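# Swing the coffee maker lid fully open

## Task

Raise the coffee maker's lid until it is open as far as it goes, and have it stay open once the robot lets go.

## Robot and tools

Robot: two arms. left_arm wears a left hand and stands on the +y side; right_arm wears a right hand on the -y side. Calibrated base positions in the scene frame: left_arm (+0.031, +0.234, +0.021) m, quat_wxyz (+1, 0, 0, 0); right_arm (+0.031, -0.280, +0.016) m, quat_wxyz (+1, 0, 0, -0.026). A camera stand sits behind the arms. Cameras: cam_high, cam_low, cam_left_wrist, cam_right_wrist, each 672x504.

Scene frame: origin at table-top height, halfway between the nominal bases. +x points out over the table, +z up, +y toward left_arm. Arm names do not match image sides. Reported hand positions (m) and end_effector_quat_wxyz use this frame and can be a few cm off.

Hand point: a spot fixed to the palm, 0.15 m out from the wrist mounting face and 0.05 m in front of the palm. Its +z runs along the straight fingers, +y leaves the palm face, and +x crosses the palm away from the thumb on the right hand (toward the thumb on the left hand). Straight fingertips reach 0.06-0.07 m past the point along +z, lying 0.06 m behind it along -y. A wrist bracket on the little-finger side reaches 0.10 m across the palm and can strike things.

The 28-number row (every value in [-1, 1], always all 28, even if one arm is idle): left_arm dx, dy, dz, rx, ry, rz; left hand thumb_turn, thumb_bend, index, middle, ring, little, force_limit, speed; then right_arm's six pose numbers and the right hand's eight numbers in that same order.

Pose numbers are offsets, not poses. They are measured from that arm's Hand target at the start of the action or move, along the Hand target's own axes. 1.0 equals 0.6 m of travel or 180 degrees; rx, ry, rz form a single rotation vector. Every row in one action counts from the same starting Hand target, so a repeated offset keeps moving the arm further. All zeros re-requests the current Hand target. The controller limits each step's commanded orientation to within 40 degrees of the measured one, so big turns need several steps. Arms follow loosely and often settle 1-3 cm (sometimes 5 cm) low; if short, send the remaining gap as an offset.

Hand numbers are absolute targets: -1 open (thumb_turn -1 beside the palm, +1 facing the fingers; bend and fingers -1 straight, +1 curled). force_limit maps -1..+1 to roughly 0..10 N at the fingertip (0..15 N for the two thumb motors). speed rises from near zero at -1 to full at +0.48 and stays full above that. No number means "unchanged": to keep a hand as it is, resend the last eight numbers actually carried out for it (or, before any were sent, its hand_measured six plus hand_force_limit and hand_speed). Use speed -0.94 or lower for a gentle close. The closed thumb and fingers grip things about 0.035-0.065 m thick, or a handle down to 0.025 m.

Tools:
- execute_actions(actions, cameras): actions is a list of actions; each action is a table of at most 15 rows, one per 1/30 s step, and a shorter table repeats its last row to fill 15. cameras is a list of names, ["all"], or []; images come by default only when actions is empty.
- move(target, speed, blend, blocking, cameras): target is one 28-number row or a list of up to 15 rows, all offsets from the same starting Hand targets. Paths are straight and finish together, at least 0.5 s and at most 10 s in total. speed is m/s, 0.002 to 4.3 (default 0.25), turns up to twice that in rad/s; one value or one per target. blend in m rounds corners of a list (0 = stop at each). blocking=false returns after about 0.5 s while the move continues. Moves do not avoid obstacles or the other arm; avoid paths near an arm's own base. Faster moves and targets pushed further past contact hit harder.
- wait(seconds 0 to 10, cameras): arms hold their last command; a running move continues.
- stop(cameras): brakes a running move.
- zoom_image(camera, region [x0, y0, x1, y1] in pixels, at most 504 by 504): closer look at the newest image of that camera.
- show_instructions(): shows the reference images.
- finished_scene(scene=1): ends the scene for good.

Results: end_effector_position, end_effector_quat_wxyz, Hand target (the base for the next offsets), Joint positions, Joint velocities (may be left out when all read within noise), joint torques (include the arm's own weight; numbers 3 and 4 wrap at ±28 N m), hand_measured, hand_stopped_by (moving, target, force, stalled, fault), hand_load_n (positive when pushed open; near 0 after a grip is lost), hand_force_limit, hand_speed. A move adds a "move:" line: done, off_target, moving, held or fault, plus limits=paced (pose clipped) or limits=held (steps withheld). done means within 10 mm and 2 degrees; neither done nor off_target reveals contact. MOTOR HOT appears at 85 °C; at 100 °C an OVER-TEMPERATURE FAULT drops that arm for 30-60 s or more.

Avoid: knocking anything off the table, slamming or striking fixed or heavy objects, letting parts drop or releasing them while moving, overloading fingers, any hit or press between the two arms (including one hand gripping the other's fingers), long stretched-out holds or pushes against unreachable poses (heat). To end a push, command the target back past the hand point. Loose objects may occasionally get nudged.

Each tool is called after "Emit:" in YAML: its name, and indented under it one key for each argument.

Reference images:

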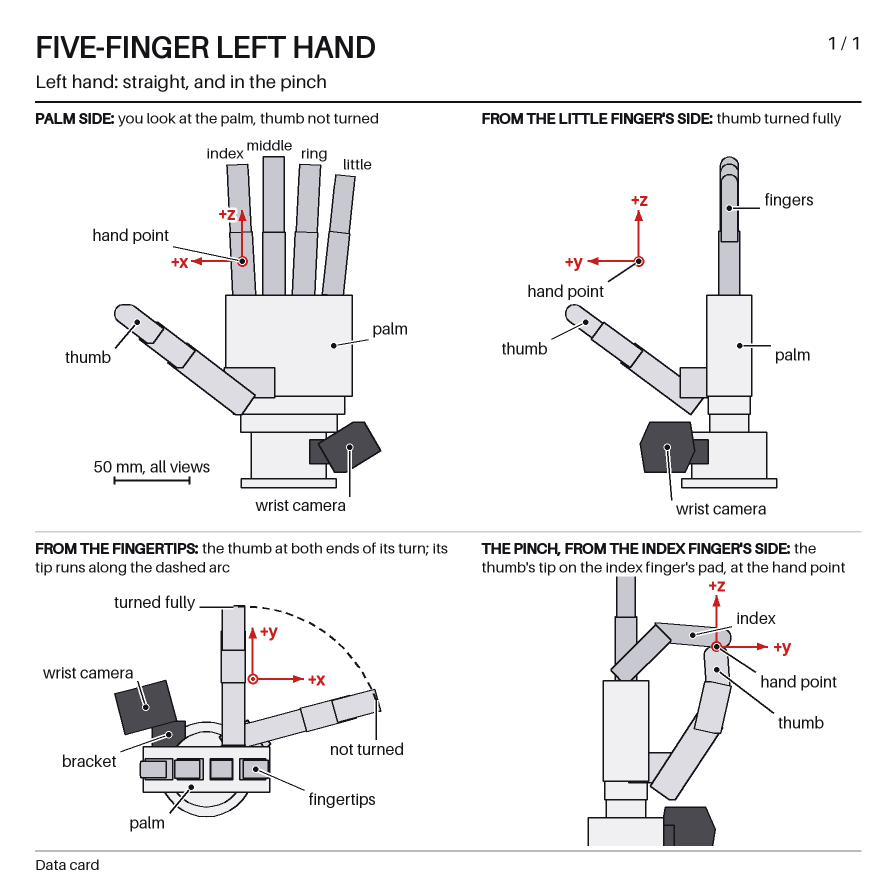

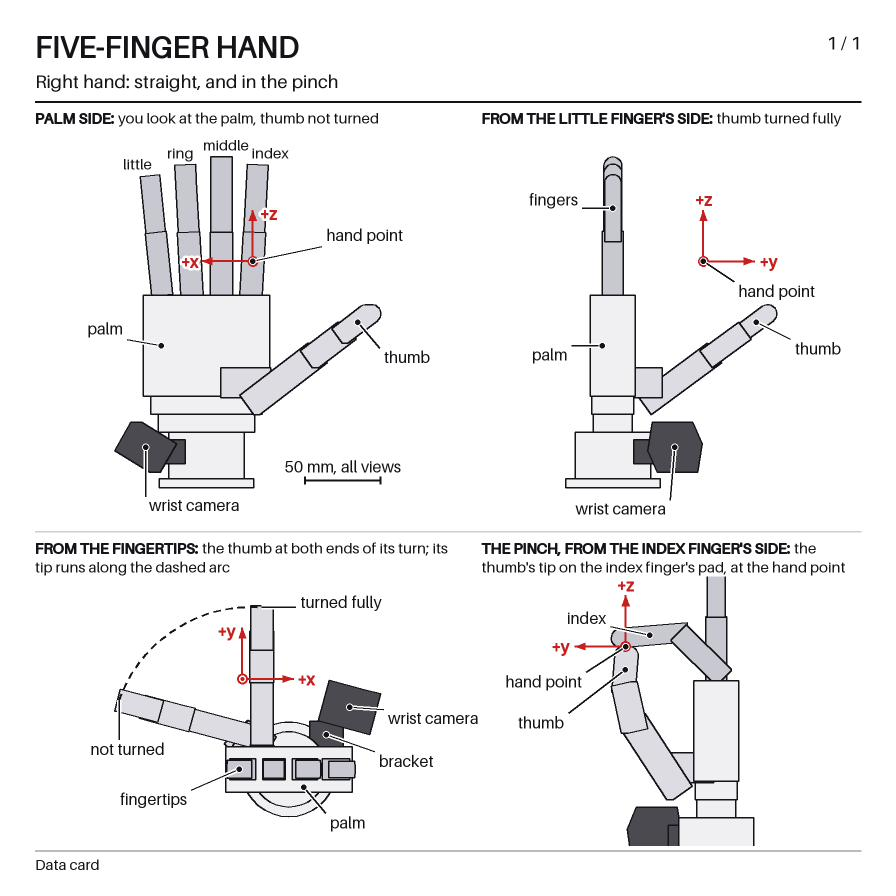

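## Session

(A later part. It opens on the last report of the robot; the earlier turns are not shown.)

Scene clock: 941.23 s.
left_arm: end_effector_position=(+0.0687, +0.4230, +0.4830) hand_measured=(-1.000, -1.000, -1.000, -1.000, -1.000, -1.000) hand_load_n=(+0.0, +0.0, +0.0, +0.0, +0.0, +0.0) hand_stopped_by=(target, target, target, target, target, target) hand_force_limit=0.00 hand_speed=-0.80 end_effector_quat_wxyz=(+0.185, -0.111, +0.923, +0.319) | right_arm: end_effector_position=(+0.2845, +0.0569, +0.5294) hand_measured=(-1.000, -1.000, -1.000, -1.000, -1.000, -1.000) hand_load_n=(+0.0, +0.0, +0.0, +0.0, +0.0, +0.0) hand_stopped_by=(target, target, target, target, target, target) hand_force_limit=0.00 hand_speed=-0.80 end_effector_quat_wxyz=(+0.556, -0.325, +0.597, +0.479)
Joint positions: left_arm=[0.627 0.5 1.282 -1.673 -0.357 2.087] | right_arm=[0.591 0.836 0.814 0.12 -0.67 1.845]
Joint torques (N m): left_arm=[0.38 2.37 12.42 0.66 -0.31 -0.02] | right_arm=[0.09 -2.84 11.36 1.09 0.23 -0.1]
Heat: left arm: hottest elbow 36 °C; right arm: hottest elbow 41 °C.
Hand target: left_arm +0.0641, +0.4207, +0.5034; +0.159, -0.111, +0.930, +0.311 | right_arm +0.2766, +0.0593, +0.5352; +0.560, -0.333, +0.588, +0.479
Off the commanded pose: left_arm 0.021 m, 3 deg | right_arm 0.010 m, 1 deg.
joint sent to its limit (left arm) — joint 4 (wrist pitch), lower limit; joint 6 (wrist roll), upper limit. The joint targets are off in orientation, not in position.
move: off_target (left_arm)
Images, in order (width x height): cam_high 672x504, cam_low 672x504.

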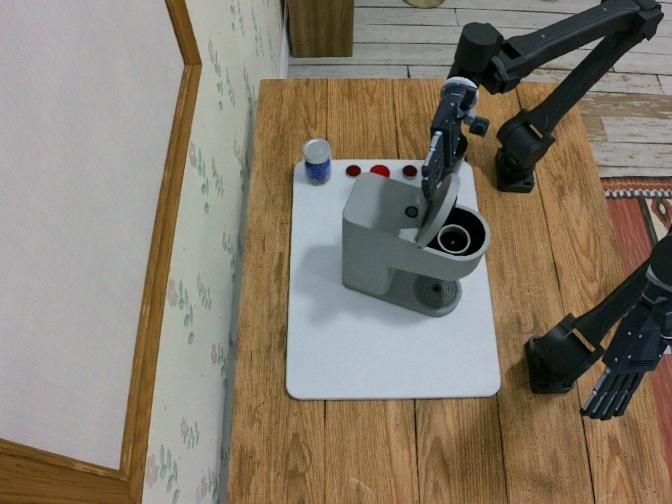

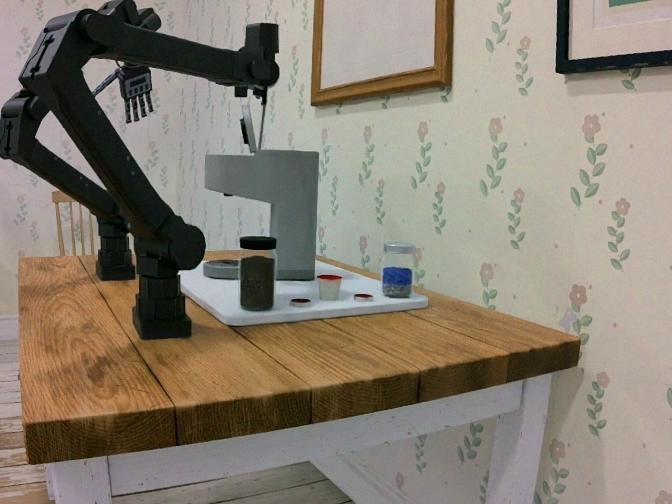

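Emit:
move:
  target:
    - [0,0,0,0,0,0,-1,-1,-1,-1,-1,-1,0,-0.8, 0.0018,0.0097,0,0,0,0,-1,-1,-1,-1,-1,-1,0,-0.8]
    - [0,0,0,0,0,0,-1,-1,-1,-1,-1,-1,0,-0.8, -0.0137,0.0125,-0.1825,0,0,0,-1,-1,-1,-1,-1,-1,0,-0.8]
  speed: [0.04, 0.08]
  blend: 0.004
  cameras: ["cam_high","cam_low"]

Emit:
zoom_image:
  camera: "cam_high"
  region: [380, 120, 540, 280]

Emit:
zoom_image:
  camera: "cam_low"
  region: [200, 70, 300, 170]

Scene clock: 970.53 s.
left_arm: end_effector_position=(+0.0687, +0.4230, +0.4830) hand_measured=(-1.000, -1.000, -1.000, -1.000, -1.000, -1.000) hand_load_n=(+0.0, +0.0, +0.0, +0.0, +0.0, +0.0) hand_stopped_by=(target, target, target, target, target, target) hand_force_limit=0.00 hand_speed=-0.80 end_effector_quat_wxyz=(+0.185, -0.111, +0.923, +0.319) | right_arm: end_effector_position=(+0.2322, -0.0393, +0.5341) hand_measured=(-1.000, -1.000, -1.000, -1.000, -1.000, -1.000) hand_load_n=(+0.0, +0.0, +0.0, +0.0, +0.0, +0.0) hand_stopped_by=(target, target, target, target, target, target) hand_force_limit=0.00 hand_speed=-0.80 end_effector_quat_wxyz=(+0.561, -0.338, +0.585, +0.478)
Joint positions: left_arm=[0.627 0.5 1.282 -1.673 -0.357 2.087] | right_arm=[0.282 0.579 0.721 0.02 -0.994 1.888]
Joint torques (N m): left_arm=[0.38 2.26 12.42 0.64 -0.32 -0.03] | right_arm=[-1.61 0.56 10.61 0.88 -0.11 0.11]
Heat: left arm: hottest elbow 36 °C; right arm: hottest elbow 40 °C.
Hand target: left_arm +0.0641, +0.4207, +0.5034; +0.159, -0.111, +0.930, +0.311 | right_arm +0.2336, -0.0421, +0.5352; +0.560, -0.333, +0.588, +0.479
Off the commanded pose: left_arm 0.021 m, 3 deg | right_arm 0.003 m, 1 deg.
joint sent to its limit (left arm) — joint 4 (wrist pitch), lower limit; joint 6 (wrist roll), upper limit. The joint targets are off in orientation, not in position.
move: off_target (left_arm); blend cut to 0.003 m at target 1
Images, in order (width x height): cam_high 672x504, cam_low 672x504.

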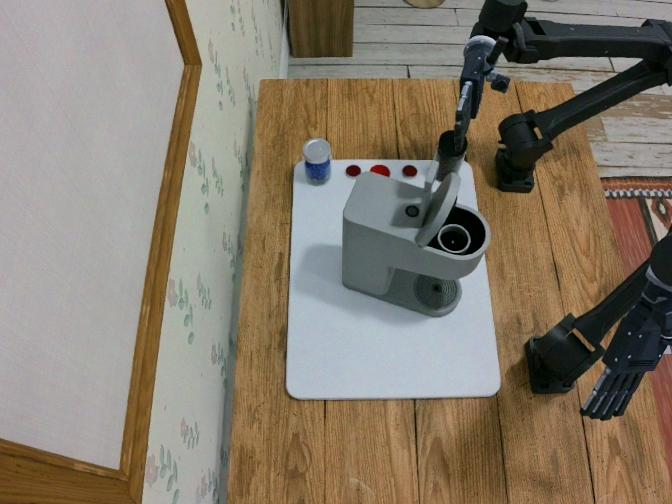

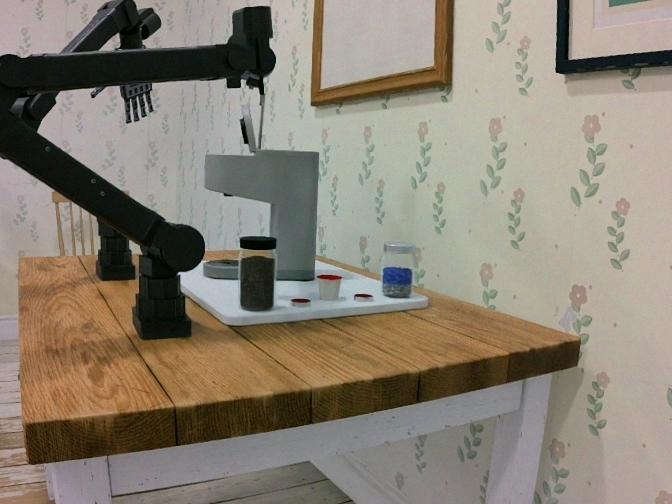

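Scaled by 3.150 from the camera's 672x504 image, which has a finer 960x720 frame.

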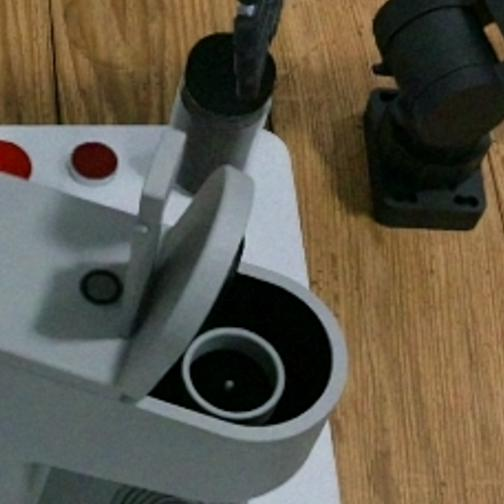

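Scaled by 5.040 from the camera's 672x504 image, which has a finer 960x720 frame.

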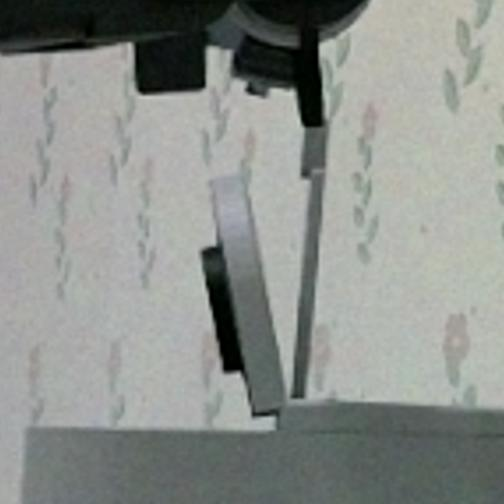

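Emit:
move:
  target:
    - [0,0,0,0,0,0,-1,-1,-1,-1,-1,-1,0,-0.8, 0.0725,0.1123,-0.0045,0,0,-0.139,-1,-1,-1,-1,-1,-1,0,-0.8]
    - [0,0,0,0,0,0,-1,-1,-1,-1,-1,-1,0,-0.8, 0.0867,0.1097,0.1615,0,0,-0.139,-1,-1,-1,-1,-1,-1,0,-0.8]
  speed: 0.15
  blend: 0.01
  cameras: ["cam_high","cam_low"]

Emit:
zoom_image:
  camera: "cam_high"
  region: [380, 120, 540, 280]

Emit:
zoom_image:
  camera: "cam_low"
  region: [180, 70, 300, 170]

Scene clock: 1037.20 s.
left_arm: end_effector_position=(+0.0687, +0.4230, +0.4830) hand_measured=(-1.000, -1.000, -1.000, -1.000, -1.000, -1.000) hand_load_n=(+0.0, +0.0, +0.0, +0.0, +0.0, +0.0) hand_stopped_by=(target, target, target, target, target, target) hand_force_limit=0.00 hand_speed=-0.80 end_effector_quat_wxyz=(+0.185, -0.111, +0.923, +0.319) | right_arm: end_effector_position=(+0.2020, +0.0745, +0.4643) hand_measured=(-1.000, -1.000, -1.000, -1.000, -1.000, -1.000) hand_load_n=(+0.0, -0.5, +0.0, +0.0, +0.0, +0.0) hand_stopped_by=(target, target, target, target, target, target) hand_force_limit=0.00 hand_speed=-0.80 end_effector_quat_wxyz=(+0.623, -0.454, +0.534, +0.347)
Joint positions: left_arm=[0.627 0.5 1.282 -1.673 -0.357 2.087] | right_arm=[0.795 0.666 0.685 0.001 -0.469 1.384]
Joint torques (N m): left_arm=[0.44 2.26 12.4 0.64 -0.32 -0.03] | right_arm=[0.62 -1.08 16.69 1.98 0.16 -0.08]
Heat: left arm: hottest elbow 37 °C; right arm: hottest elbow 39 °C.
Hand target: left_arm +0.0641, +0.4207, +0.5034; +0.159, -0.111, +0.930, +0.311 | right_arm +0.1976, +0.0772, +0.5053; +0.651, -0.452, +0.502, +0.347
Off the commanded pose: left_arm 0.021 m, 3 deg | right_arm 0.041 m, 5 deg.
joint sent to its limit (left arm) — joint 4 (wrist pitch), lower limit; joint 6 (wrist roll), upper limit. The joint targets are off in orientation, not in position.
move: off_target (left_arm, right_arm)
Images, in order (width x height): cam_high 672x504, cam_low 672x504.

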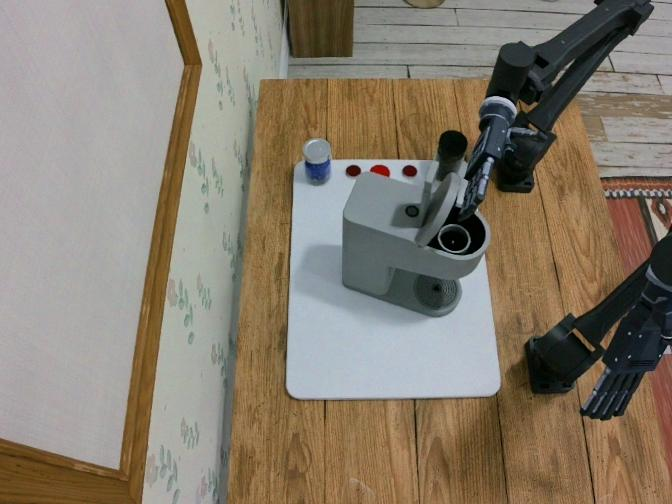

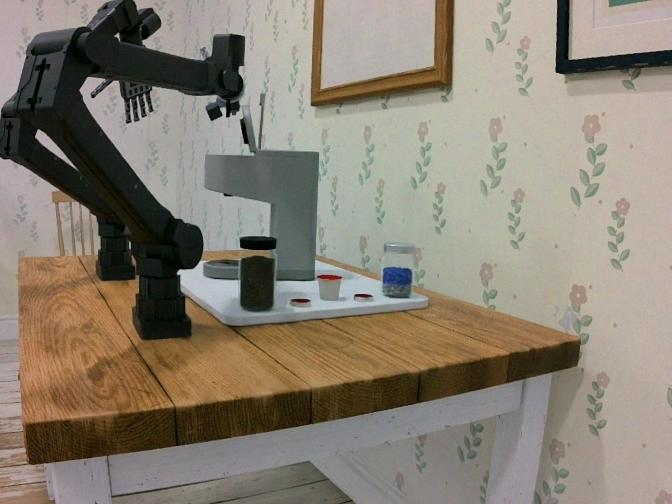

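Scaled by 3.150 from the camera's 672x504 image, which has a finer 960x720 frame.

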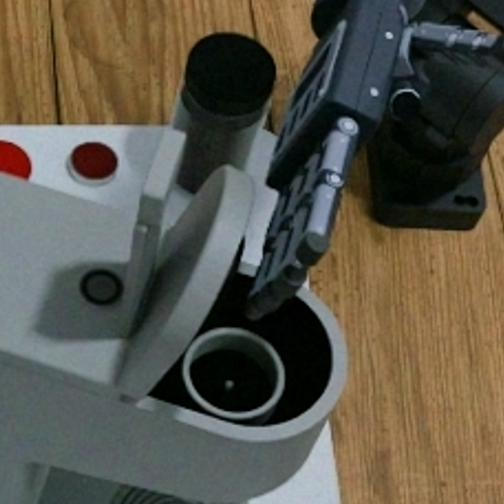

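Scaled by 4.200 from the camera's 672x504 image, which has a finer 960x720 frame.

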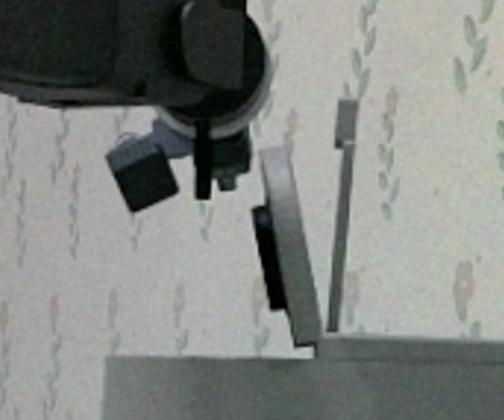

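Emit:
move:
  target:
    - [0,0,0,0,0,0,-1,-1,-1,-1,-1,-1,0,-0.8, -0.0484,-0.012,0.0043,0,0,0,-1,-1,-1,-1,-1,-1,0,-0.8]
    - [0,0,0,0,0,0,-1,-1,-1,-1,-1,-1,0,-0.8, -0.0363,-0.0605,0.0045,0,0,0,-1,-1,-1,-1,-1,-1,0,-0.8]
  speed: [0.08,0.04]
  blend: 0.003
  cameras: ["cam_high","cam_low"]

Emit:
zoom_image:
  camera: "cam_high"
  region: [380, 120, 540, 280]

Emit:
zoom_image:
  camera: "cam_low"
  region: [180, 70, 300, 170]

Scene clock: 1061.67 s.
left_arm: end_effector_position=(+0.0687, +0.4230, +0.4830) hand_measured=(-1.000, -1.000, -1.000, -1.000, -1.000, -1.000) hand_load_n=(+0.0, +0.0, +0.0, +0.0, +0.0, +0.0) hand_stopped_by=(target, target, target, target, target, target) hand_force_limit=0.00 hand_speed=-0.80 end_effector_quat_wxyz=(+0.185, -0.111, +0.923, +0.319) | right_arm: end_effector_position=(+0.2231, +0.0689, +0.4963) hand_measured=(-1.000, -1.000, -1.000, -1.000, -1.000, -1.000) hand_load_n=(+0.0, +0.0, +0.0, +0.0, +0.0, +0.0) hand_stopped_by=(target, target, target, target, target, target) hand_force_limit=0.00 hand_speed=-0.80 end_effector_quat_wxyz=(+0.624, -0.458, +0.527, +0.350)
Joint positions: left_arm=[0.627 0.5 1.282 -1.673 -0.357 2.087] | right_arm=[0.709 0.72 0.784 -0.035 -0.57 1.383]
Joint torques (N m): left_arm=[0.44 2.37 12.44 0.64 -0.31 -0.02] | right_arm=[-1.14 -0.5 16.57 1.99 -0.22 -0.06]
Heat: left arm: hottest elbow 37 °C; right arm: hottest elbow 44 °C.
Hand target: left_arm +0.0641, +0.4207, +0.5034; +0.159, -0.111, +0.930, +0.311 | right_arm +0.2258, +0.0670, +0.5353; +0.651, -0.452, +0.502, +0.346
Off the commanded pose: left_arm 0.021 m, 3 deg | right_arm 0.039 m, 4 deg.
joint sent to its limit (left arm) — joint 4 (wrist pitch), lower limit; joint 6 (wrist roll), upper limit. The joint targets are off in orientation, not in position.
move: off_target (left_arm, right_arm)
Images, in order (width x height): cam_high 672x504, cam_low 672x504.

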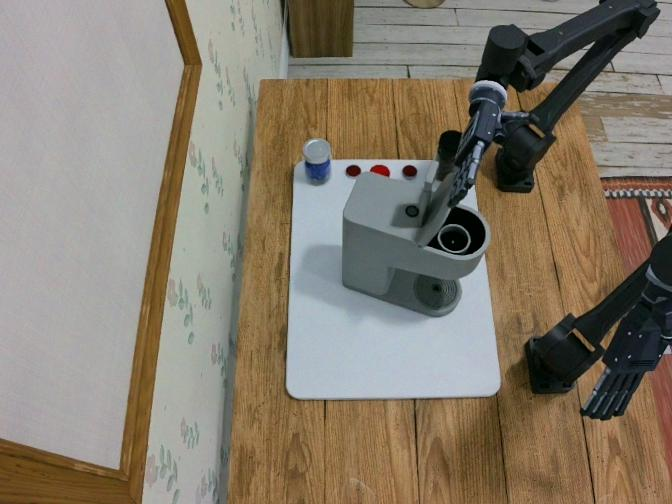

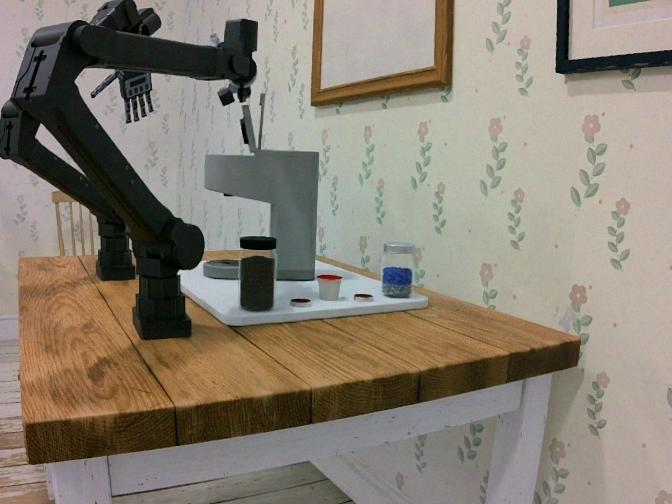

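Scaled by 3.150 from the camera's 672x504 image, which has a finer 960x720 frame.

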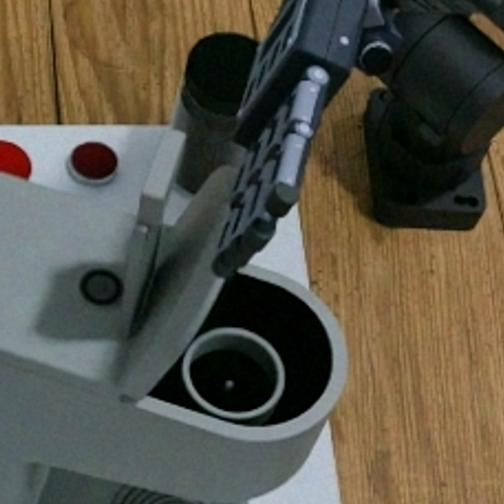

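Scaled by 4.200 from the camera's 672x504 image, which has a finer 960x720 frame.

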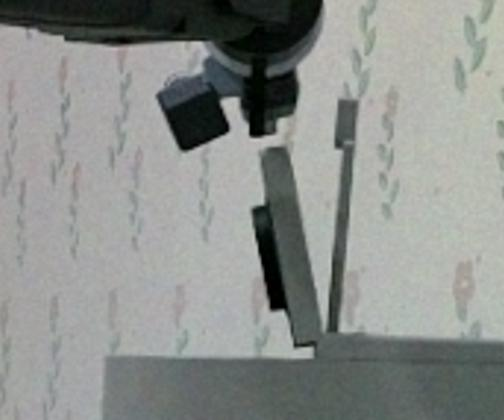

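Emit:
move:
  target: [0,0,0,0,0,0,-1,-1,-1,-1,-1,-1,0,-0.8, 0.008,-0.0323,0,0,0,0,-1,-1,-1,-1,-1,-1,0,-0.8]
  speed: 0.04
  cameras: ["cam_high","cam_low"]

Emit:
zoom_image:
  camera: "cam_high"
  region: [380, 120, 540, 280]

Emit:
zoom_image:
  camera: "cam_low"
  region: [180, 70, 300, 170]

Scene clock: 1098.13 s.
left_arm: end_effector_position=(+0.0687, +0.4230, +0.4830) hand_measured=(-1.000, -1.000, -1.000, -1.000, -1.000, -1.000) hand_load_n=(+0.0, +0.0, +0.0, +0.0, +0.0, +0.0) hand_stopped_by=(target, target, target, target, target, target) hand_force_limit=0.00 hand_speed=-0.80 end_effector_quat_wxyz=(+0.185, -0.111, +0.923, +0.319) | right_arm: end_effector_position=(+0.2412, +0.0621, +0.4966) hand_measured=(-1.000, -1.000, -1.000, -1.000, -1.000, -1.000) hand_load_n=(+0.0, +0.0, +0.0, +0.0, +0.0, +0.0) hand_stopped_by=(target, target, target, target, target, target) hand_force_limit=0.00 hand_speed=-0.80 end_effector_quat_wxyz=(+0.626, -0.459, +0.525, +0.350)
Joint positions: left_arm=[0.627 0.5 1.282 -1.673 -0.357 2.087] | right_arm=[0.642 0.754 0.796 -0.007 -0.637 1.383]
Joint torques (N m): left_arm=[0.32 2.37 12.44 0.62 -0.31 -0.02] | right_arm=[-0.67 -0.97 16.47 1.74 -0.24 0.13]
Heat: left arm: hottest elbow 37 °C; right arm: hottest elbow 43 °C.
Hand target: left_arm +0.0641, +0.4207, +0.5034; +0.159, -0.111, +0.930, +0.311 | right_arm +0.2445, +0.0602, +0.5354; +0.651, -0.452, +0.502, +0.347
Off the commanded pose: left_arm 0.021 m, 3 deg | right_arm 0.039 m, 4 deg.
joint sent to its limit (left arm) — joint 4 (wrist pitch), lower limit; joint 6 (wrist roll), upper limit. The joint targets are off in orientation, not in position.
move: off_target (left_arm, right_arm)
Images, in order (width x height): cam_high 672x504, cam_low 672x504.

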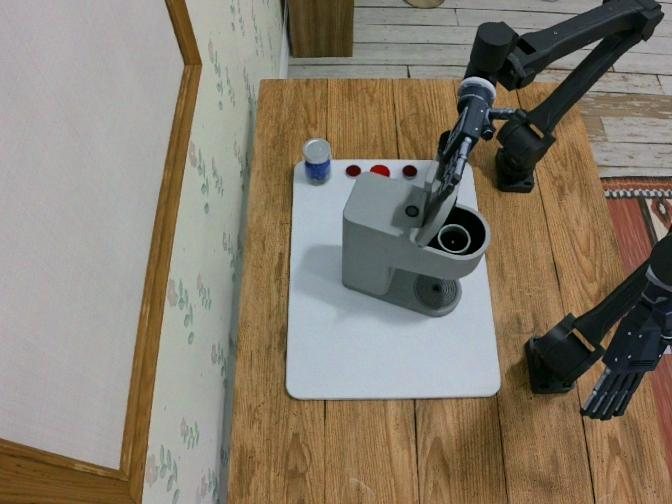

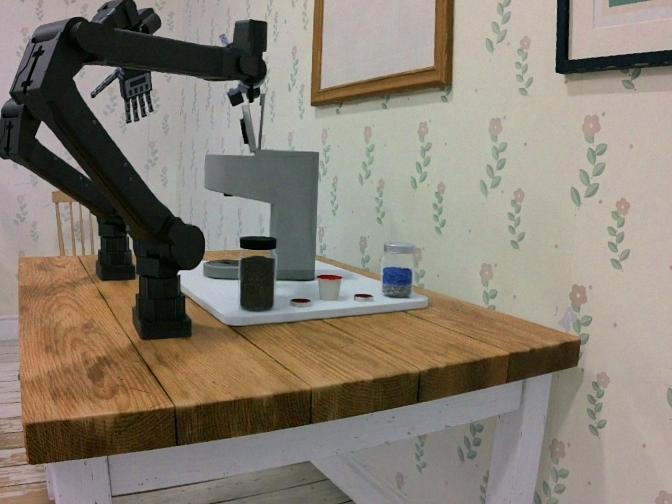

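Scaled by 3.150 from the camera's 672x504 image, which has a finer 960x720 frame.

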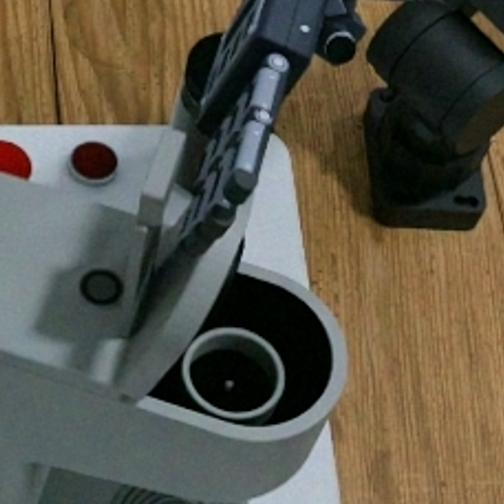

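Scaled by 4.200 from the camera's 672x504 image, which has a finer 960x720 frame.

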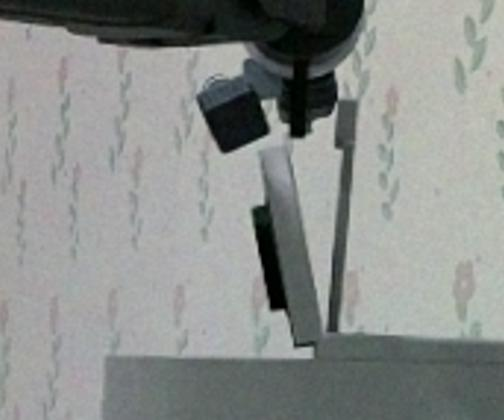

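Emit:
move:
  target:
    - [0,0,0,0,0,0,-1,-1,-1,-1,-1,-1,0,-0.8, -0.026,0.1052,0,0,0,0,-1,-1,-1,-1,-1,-1,0,-0.8]
    - [0,0,0,0,0,0,-1,-1,-1,-1,-1,-1,0,-0.8, 0.0305,0.1192,-0.005,0,0,0,-1,-1,-1,-1,-1,-1,0,-0.8]
    - [0,0,0,0,0,0,-1,-1,-1,-1,-1,-1,0,-0.8, 0.0453,0.0593,-0.005,0,0,0,-1,-1,-1,-1,-1,-1,0,-0.8]
  speed: [0.12,0.08,0.04]
  blend: 0.004
  cameras: ["cam_high","cam_low"]

Emit:
zoom_image:
  camera: "cam_high"
  region: [380, 120, 540, 280]

Emit:
zoom_image:
  camera: "cam_low"
  region: [180, 70, 300, 170]

Scene clock: 1119.00 s.
left_arm: end_effector_position=(+0.0687, +0.4230, +0.4830) hand_measured=(-1.000, -1.000, -1.000, -1.000, -1.000, -1.000) hand_load_n=(+0.0, +0.0, +0.0, +0.5, +0.0, +0.0) hand_stopped_by=(target, target, target, target, target, target) hand_force_limit=0.00 hand_speed=-0.80 end_effector_quat_wxyz=(+0.185, -0.111, +0.923, +0.319) | right_arm: end_effector_position=(+0.2146, +0.0714, +0.4869) hand_measured=(-1.000, -1.000, -1.000, -1.000, -1.000, -1.000) hand_load_n=(+0.0, +0.0, +0.0, -0.5, +0.0, +0.0) hand_stopped_by=(target, target, target, target, target, target) hand_force_limit=0.00 hand_speed=-0.80 end_effector_quat_wxyz=(+0.640, -0.457, +0.511, +0.348)
Joint positions: left_arm=[0.627 0.5 1.282 -1.673 -0.357 2.087] | right_arm=[0.739 0.705 0.733 0.043 -0.541 1.376]
Joint torques (N m): left_arm=[0.26 2.43 12.45 0.62 -0.32 -0.02] | right_arm=[-1.79 -0.73 12.63 1.84 -0.2 0.01]
Heat: left arm: hottest elbow 37 °C; right arm: hottest elbow 45 °C.
Hand target: left_arm +0.0641, +0.4207, +0.5034; +0.159, -0.111, +0.930, +0.311 | right_arm +0.2183, +0.0698, +0.5003; +0.651, -0.452, +0.502, +0.346
Off the commanded pose: left_arm 0.021 m, 3 deg | right_arm 0.014 m, 2 deg.
joint sent to its limit (left arm) — joint 4 (wrist pitch), lower limit; joint 6 (wrist roll), upper limit. The joint targets are off in orientation, not in position.
move: off_target (left_arm, right_arm)
Images, in order (width x height): cam_high 672x504, cam_low 672x504.

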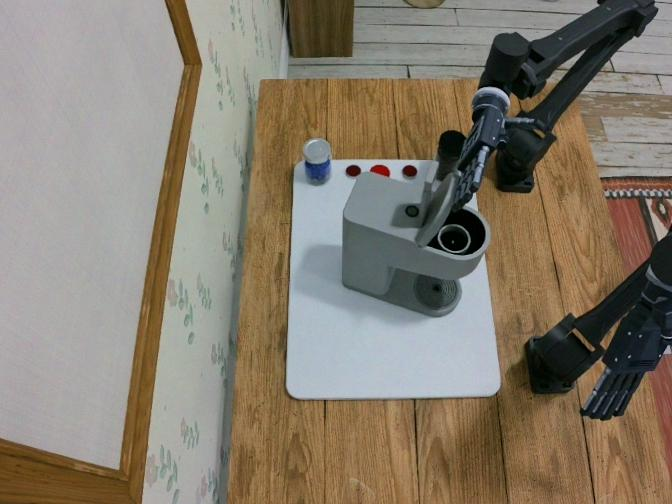

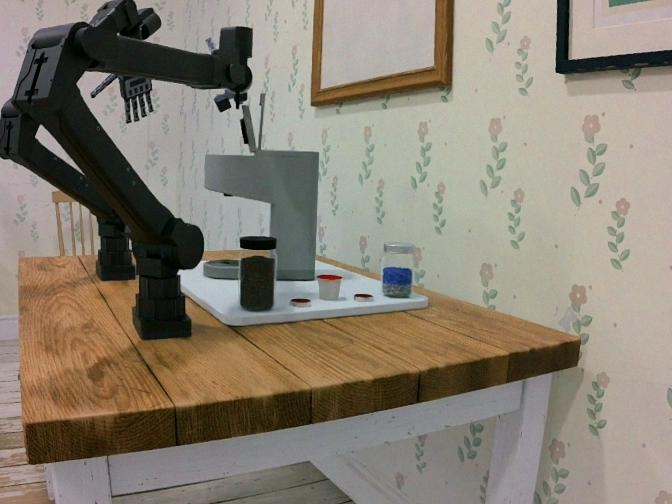

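Scaled by 3.150 from the camera's 672x504 image, which has a finer 960x720 frame.

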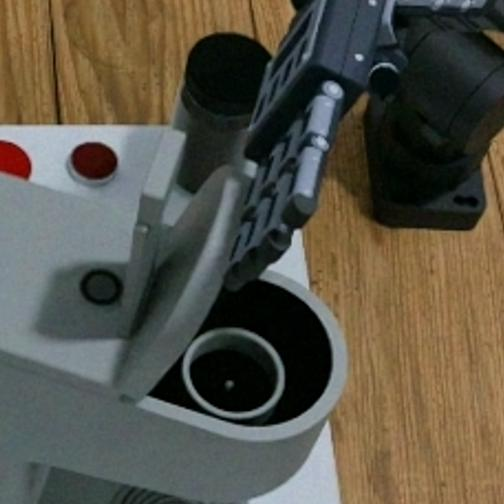

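Scaled by 4.200 from the camera's 672x504 image, which has a finer 960x720 frame.

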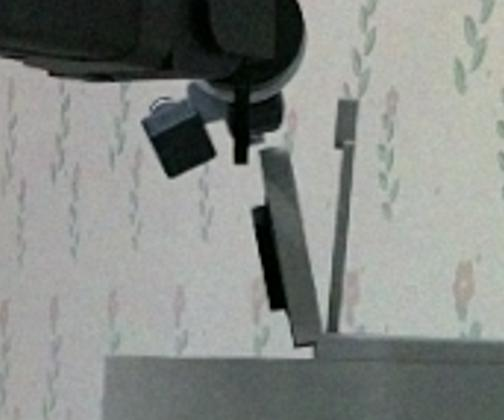

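Emit:
move:
  target:
    - [0,0,0,0,0,0,-1,-1,-1,-1,-1,-1,0,-0.8, -0.008,0.0323,0,0,0,0,-1,-1,-1,-1,-1,-1,0,-0.8]
    - [0,0,0,0,0,0,-1,-1,-1,-1,-1,-1,0,-0.8, 0.0485,0.0463,-0.005,0,0,0,-1,-1,-1,-1,-1,-1,0,-0.8]
    - [0,0,0,0,0,0,-1,-1,-1,-1,-1,-1,0,-0.8, 0.0597,0.0011,-0.005,0,0,0,-1,-1,-1,-1,-1,-1,0,-0.8]
  speed: [0.1,0.08,0.04]
  blend: 0.004
  cameras: ["cam_high","cam_low"]

Emit:
zoom_image:
  camera: "cam_high"
  region: [380, 120, 540, 280]

Emit:
zoom_image:
  camera: "cam_low"
  region: [180, 70, 300, 170]

Scene clock: 1137.20 s.
left_arm: end_effector_position=(+0.0687, +0.4230, +0.4830) hand_measured=(-1.000, -1.000, -1.000, -1.000, -1.000, -1.000) hand_load_n=(+0.0, +0.0, +0.0, +0.0, +0.0, +0.0) hand_stopped_by=(target, target, target, target, target, target) hand_force_limit=0.00 hand_speed=-0.80 end_effector_quat_wxyz=(+0.185, -0.111, +0.923, +0.319) | right_arm: end_effector_position=(+0.2087, +0.0689, +0.4599) hand_measured=(-1.000, -1.000, -1.000, -1.000, -1.000, -1.000) hand_load_n=(+0.0, -0.5, +0.0, +0.0, +0.0, +0.0) hand_stopped_by=(target, target, target, target, target, target) hand_force_limit=0.00 hand_speed=-0.80 end_effector_quat_wxyz=(+0.641, -0.463, +0.495, +0.359)
Joint positions: left_arm=[0.627 0.5 1.282 -1.673 -0.357 2.087] | right_arm=[0.729 0.706 0.649 0.154 -0.584 1.382]
Joint torques (N m): left_arm=[0.26 2.32 12.44 0.59 -0.32 -0.03] | right_arm=[-2.02 0.5 12.38 1.51 0.44 -0.02]
Heat: left arm: hottest elbow 37 °C; right arm: hottest elbow 44 °C.
Hand target: left_arm +0.0641, +0.4207, +0.5034; +0.159, -0.111, +0.930, +0.311 | right_arm +0.2258, +0.0671, +0.4654; +0.651, -0.452, +0.502, +0.346
Off the commanded pose: left_arm 0.021 m, 3 deg | right_arm 0.018 m, 2 deg.
joint sent to its limit (left arm) — joint 4 (wrist pitch), lower limit; joint 6 (wrist roll), upper limit. The joint targets are off in orientation, not in position.
move: off_target (left_arm, right_arm)
Images, in order (width x height): cam_high 672x504, cam_low 672x504.

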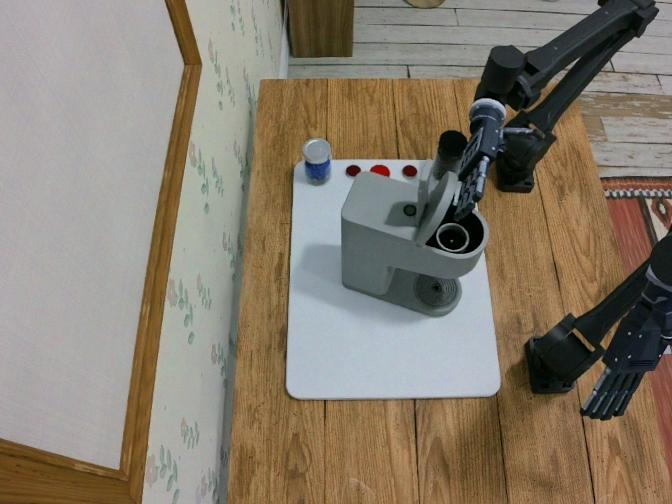

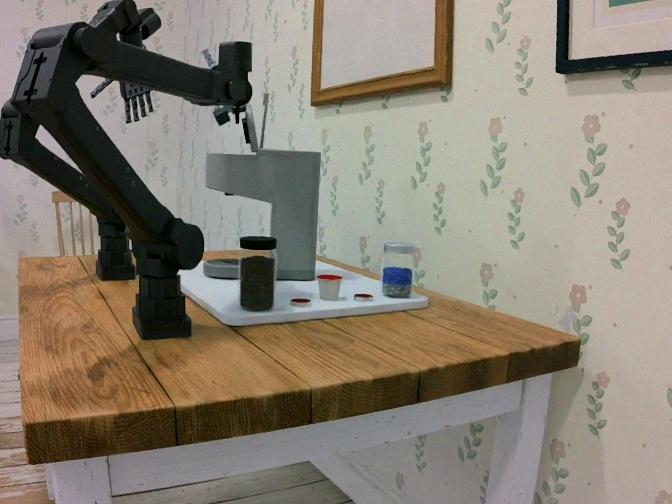

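Scaled by 3.150 from the camera's 672x504 image, which has a finer 960x720 frame.

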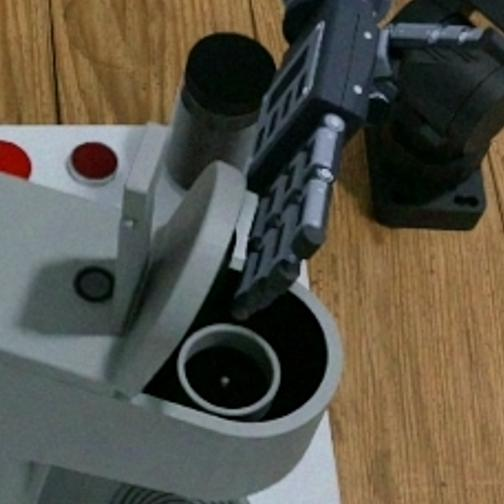

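Scaled by 4.200 from the camera's 672x504 image, which has a finer 960x720 frame.

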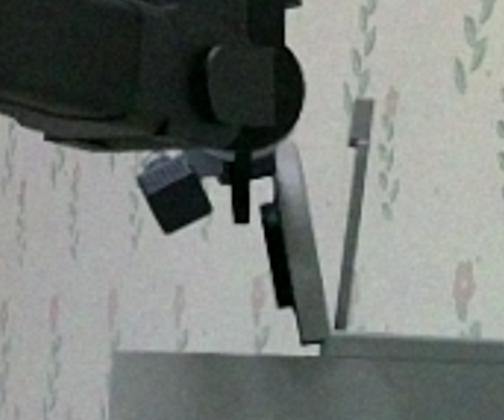

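Emit:
move:
  target:
    - [0,0,0,0,0,0,-1,-1,-1,-1,-1,-1,0,-0.8, -0.016,0.0647,0,0,0,0,-1,-1,-1,-1,-1,-1,0,-0.8]
    - [0,0,0,0,0,0,-1,-1,-1,-1,-1,-1,0,-0.8, -0.132,0.0358,0.0105,0,0,0,-1,-1,-1,-1,-1,-1,0,-0.8]
    - [0,0,0,0,0,0,-1,-1,-1,-1,-1,-1,0,-0.8, -0.0947,-0.1145,0.0105,0,0,0,-1,-1,-1,-1,-1,-1,0,-0.8]
  speed: [0.04,0.12,0.07]
  blend: [0.004,0.004,0]
  cameras: ["cam_high","cam_low"]

Emit:
zoom_image:
  camera: "cam_high"
  region: [380, 120, 540, 280]

Emit:
zoom_image:
  camera: "cam_low"
  region: [180, 70, 300, 170]

Scene clock: 1190.70 s.
left_arm: end_effector_position=(+0.0687, +0.4230, +0.4830) hand_measured=(-1.000, -1.000, -1.000, -1.000, -1.000, -1.000) hand_load_n=(+0.0, +0.0, -0.5, +0.0, +0.0, +0.0) hand_stopped_by=(target, target, target, target, target, target) hand_force_limit=0.00 hand_speed=-0.80 end_effector_quat_wxyz=(+0.185, -0.111, +0.923, +0.319) | right_arm: end_effector_position=(+0.2721, +0.0512, +0.4996) hand_measured=(-1.000, -1.000, -1.000, -1.000, -1.000, -1.000) hand_load_n=(+0.0, +0.0, +0.0, +0.0, +0.0, +0.0) hand_stopped_by=(target, target, target, target, target, target) hand_force_limit=0.00 hand_speed=-0.80 end_effector_quat_wxyz=(+0.627, -0.457, +0.525, +0.351)
Joint positions: left_arm=[0.627 0.5 1.282 -1.673 -0.357 2.087] | right_arm=[0.545 0.819 0.828 0.035 -0.734 1.393]
Joint torques (N m): left_arm=[0.26 2.32 12.44 0.64 -0.32 -0.02] | right_arm=[-1.55 -2.26 16.46 1.7 -0.19 0.12]
Heat: left arm: hottest elbow 37 °C; right arm: hottest elbow 41 °C.
Hand target: left_arm +0.0641, +0.4207, +0.5034; +0.159, -0.111, +0.930, +0.311 | right_arm +0.2756, +0.0492, +0.5371; +0.651, -0.452, +0.502, +0.347
Off the commanded pose: left_arm 0.021 m, 3 deg | right_arm 0.038 m, 4 deg.
joint sent to its limit (left arm) — joint 4 (wrist pitch), lower limit; joint 6 (wrist roll), upper limit. The joint targets are off in orientation, not in position.
move: off_target (left_arm, right_arm)
Images, in order (width x height): cam_high 672x504, cam_low 672x504.

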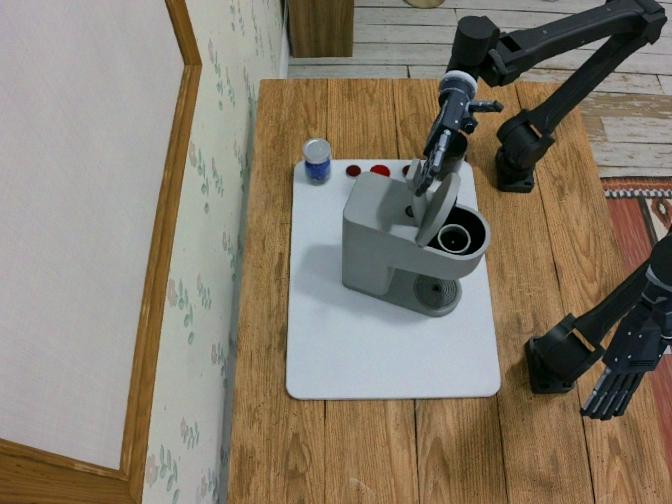

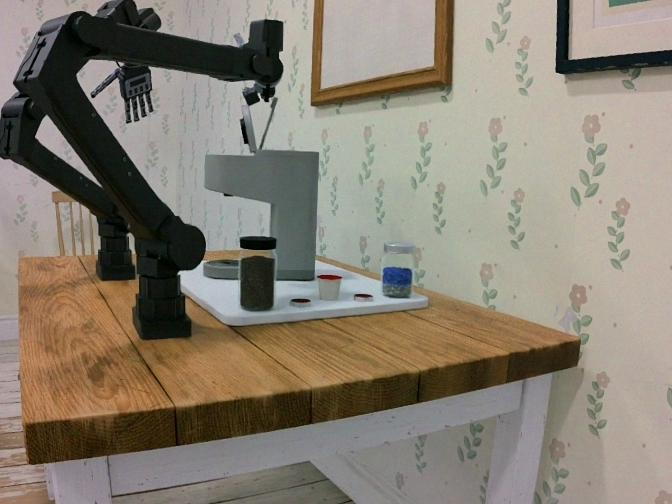

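Scaled by 3.150 from the camera's 672x504 image, which has a finer 960x720 frame.

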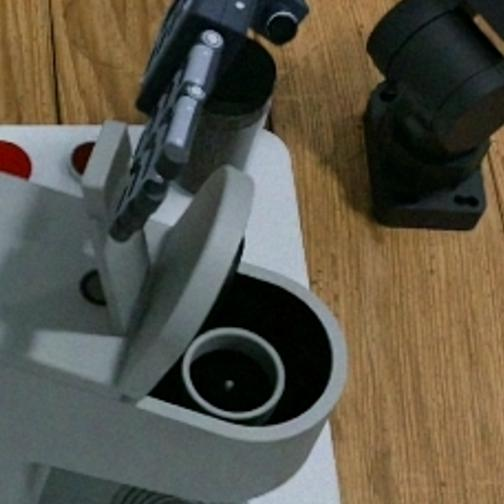

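Scaled by 4.200 from the camera's 672x504 image, which has a finer 960x720 frame.

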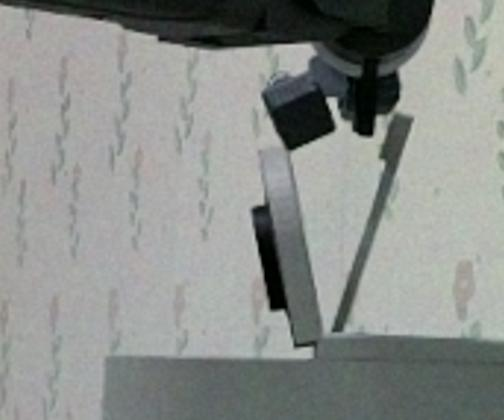

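Emit:
move:
  target: [0,0,0,0,0,0,-1,-1,-1,-1,-1,-1,0,-0.8,-0.032,0.06,0.003,0,0,0,-1,-1,-1,-1,-1,-1,0,-0.8]
  speed: 0.05
  cameras: ["cam_low","cam_high"]

Scene clock: 1208.87 s.
left_arm: end_effector_position=(+0.0687, +0.4230, +0.4830) hand_measured=(-1.000, -1.000, -1.000, -1.000, -1.000, -1.000) hand_load_n=(+0.0, +0.0, +0.0, +0.0, +0.0, +0.0) hand_stopped_by=(target, target, target, target, target, target) hand_force_limit=0.00 hand_speed=-0.80 end_effector_quat_wxyz=(+0.185, -0.111, +0.923, +0.319) | right_arm: end_effector_position=(+0.2462, +0.0632, +0.5103) hand_measured=(-1.000, -1.000, -1.000, -1.000, -1.000, -1.000) hand_load_n=(+0.0, +0.0, +0.0, +0.0, +0.0, +0.0) hand_stopped_by=(target, target, target, target, target, target) hand_force_limit=0.00 hand_speed=-0.80 end_effector_quat_wxyz=(+0.630, -0.451, +0.527, +0.348)
Joint positions: left_arm=[0.627 0.5 1.282 -1.673 -0.357 2.087] | right_arm=[0.642 0.764 0.828 -0.018 -0.623 1.394]
Joint torques (N m): left_arm=[0.21 2.37 12.44 0.59 -0.32 -0.03] | right_arm=[0.32 -2.37 16.47 0.91 0.1 -0.05]
Heat: left arm: hottest elbow 37 °C; right arm: hottest elbow 43 °C.
Hand target: left_arm +0.0641, +0.4207, +0.5034; +0.159, -0.111, +0.930, +0.311 | right_arm +0.2387, +0.0635, +0.5474; +0.651, -0.452, +0.502, +0.347
Off the commanded pose: left_arm 0.021 m, 3 deg | right_arm 0.038 m, 4 deg.
joint sent to its limit (left arm) — joint 4 (wrist pitch), lower limit; joint 6 (wrist roll), upper limit. The joint targets are off in orientation, not in position.
move: off_target (left_arm, right_arm)
Images, in order (width x height): cam_high 672x504, cam_low 672x504.

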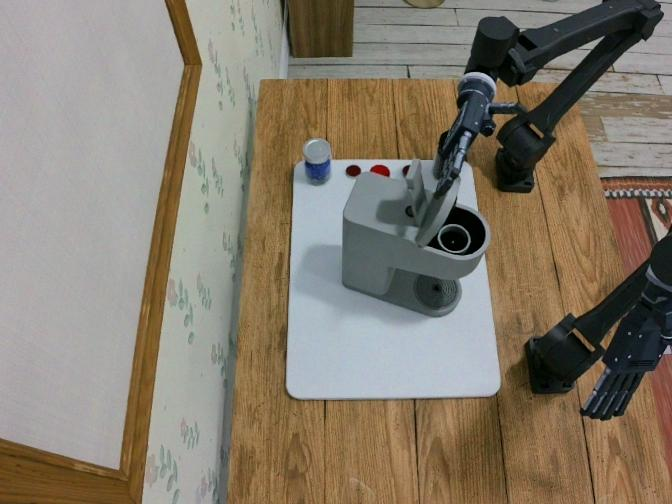

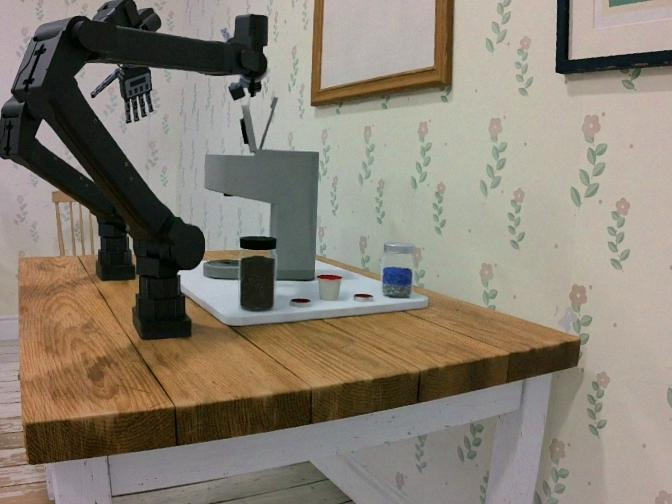

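Emit:
zoom_image:
  camera: "cam_low"
  region: [180, 70, 300, 170]

Emit:
zoom_image:
  camera: "cam_high"
  region: [370, 120, 520, 270]

Scaled by 4.200 from the camera's 672x504 image, which has a finer 960x720 frame.

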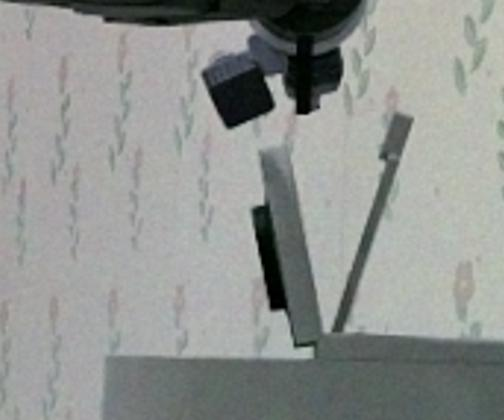

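Scaled by 3.360 from the camera's 672x504 image, which has a finer 960x720 frame.

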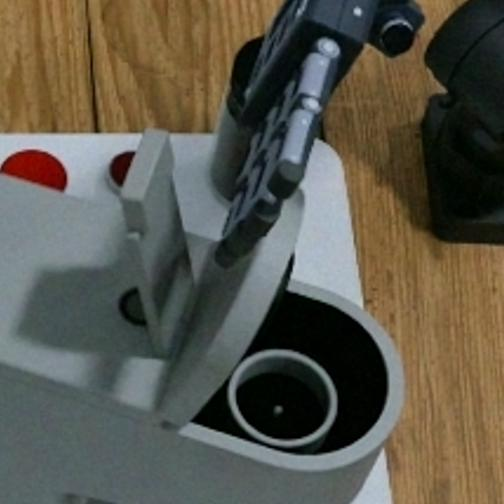

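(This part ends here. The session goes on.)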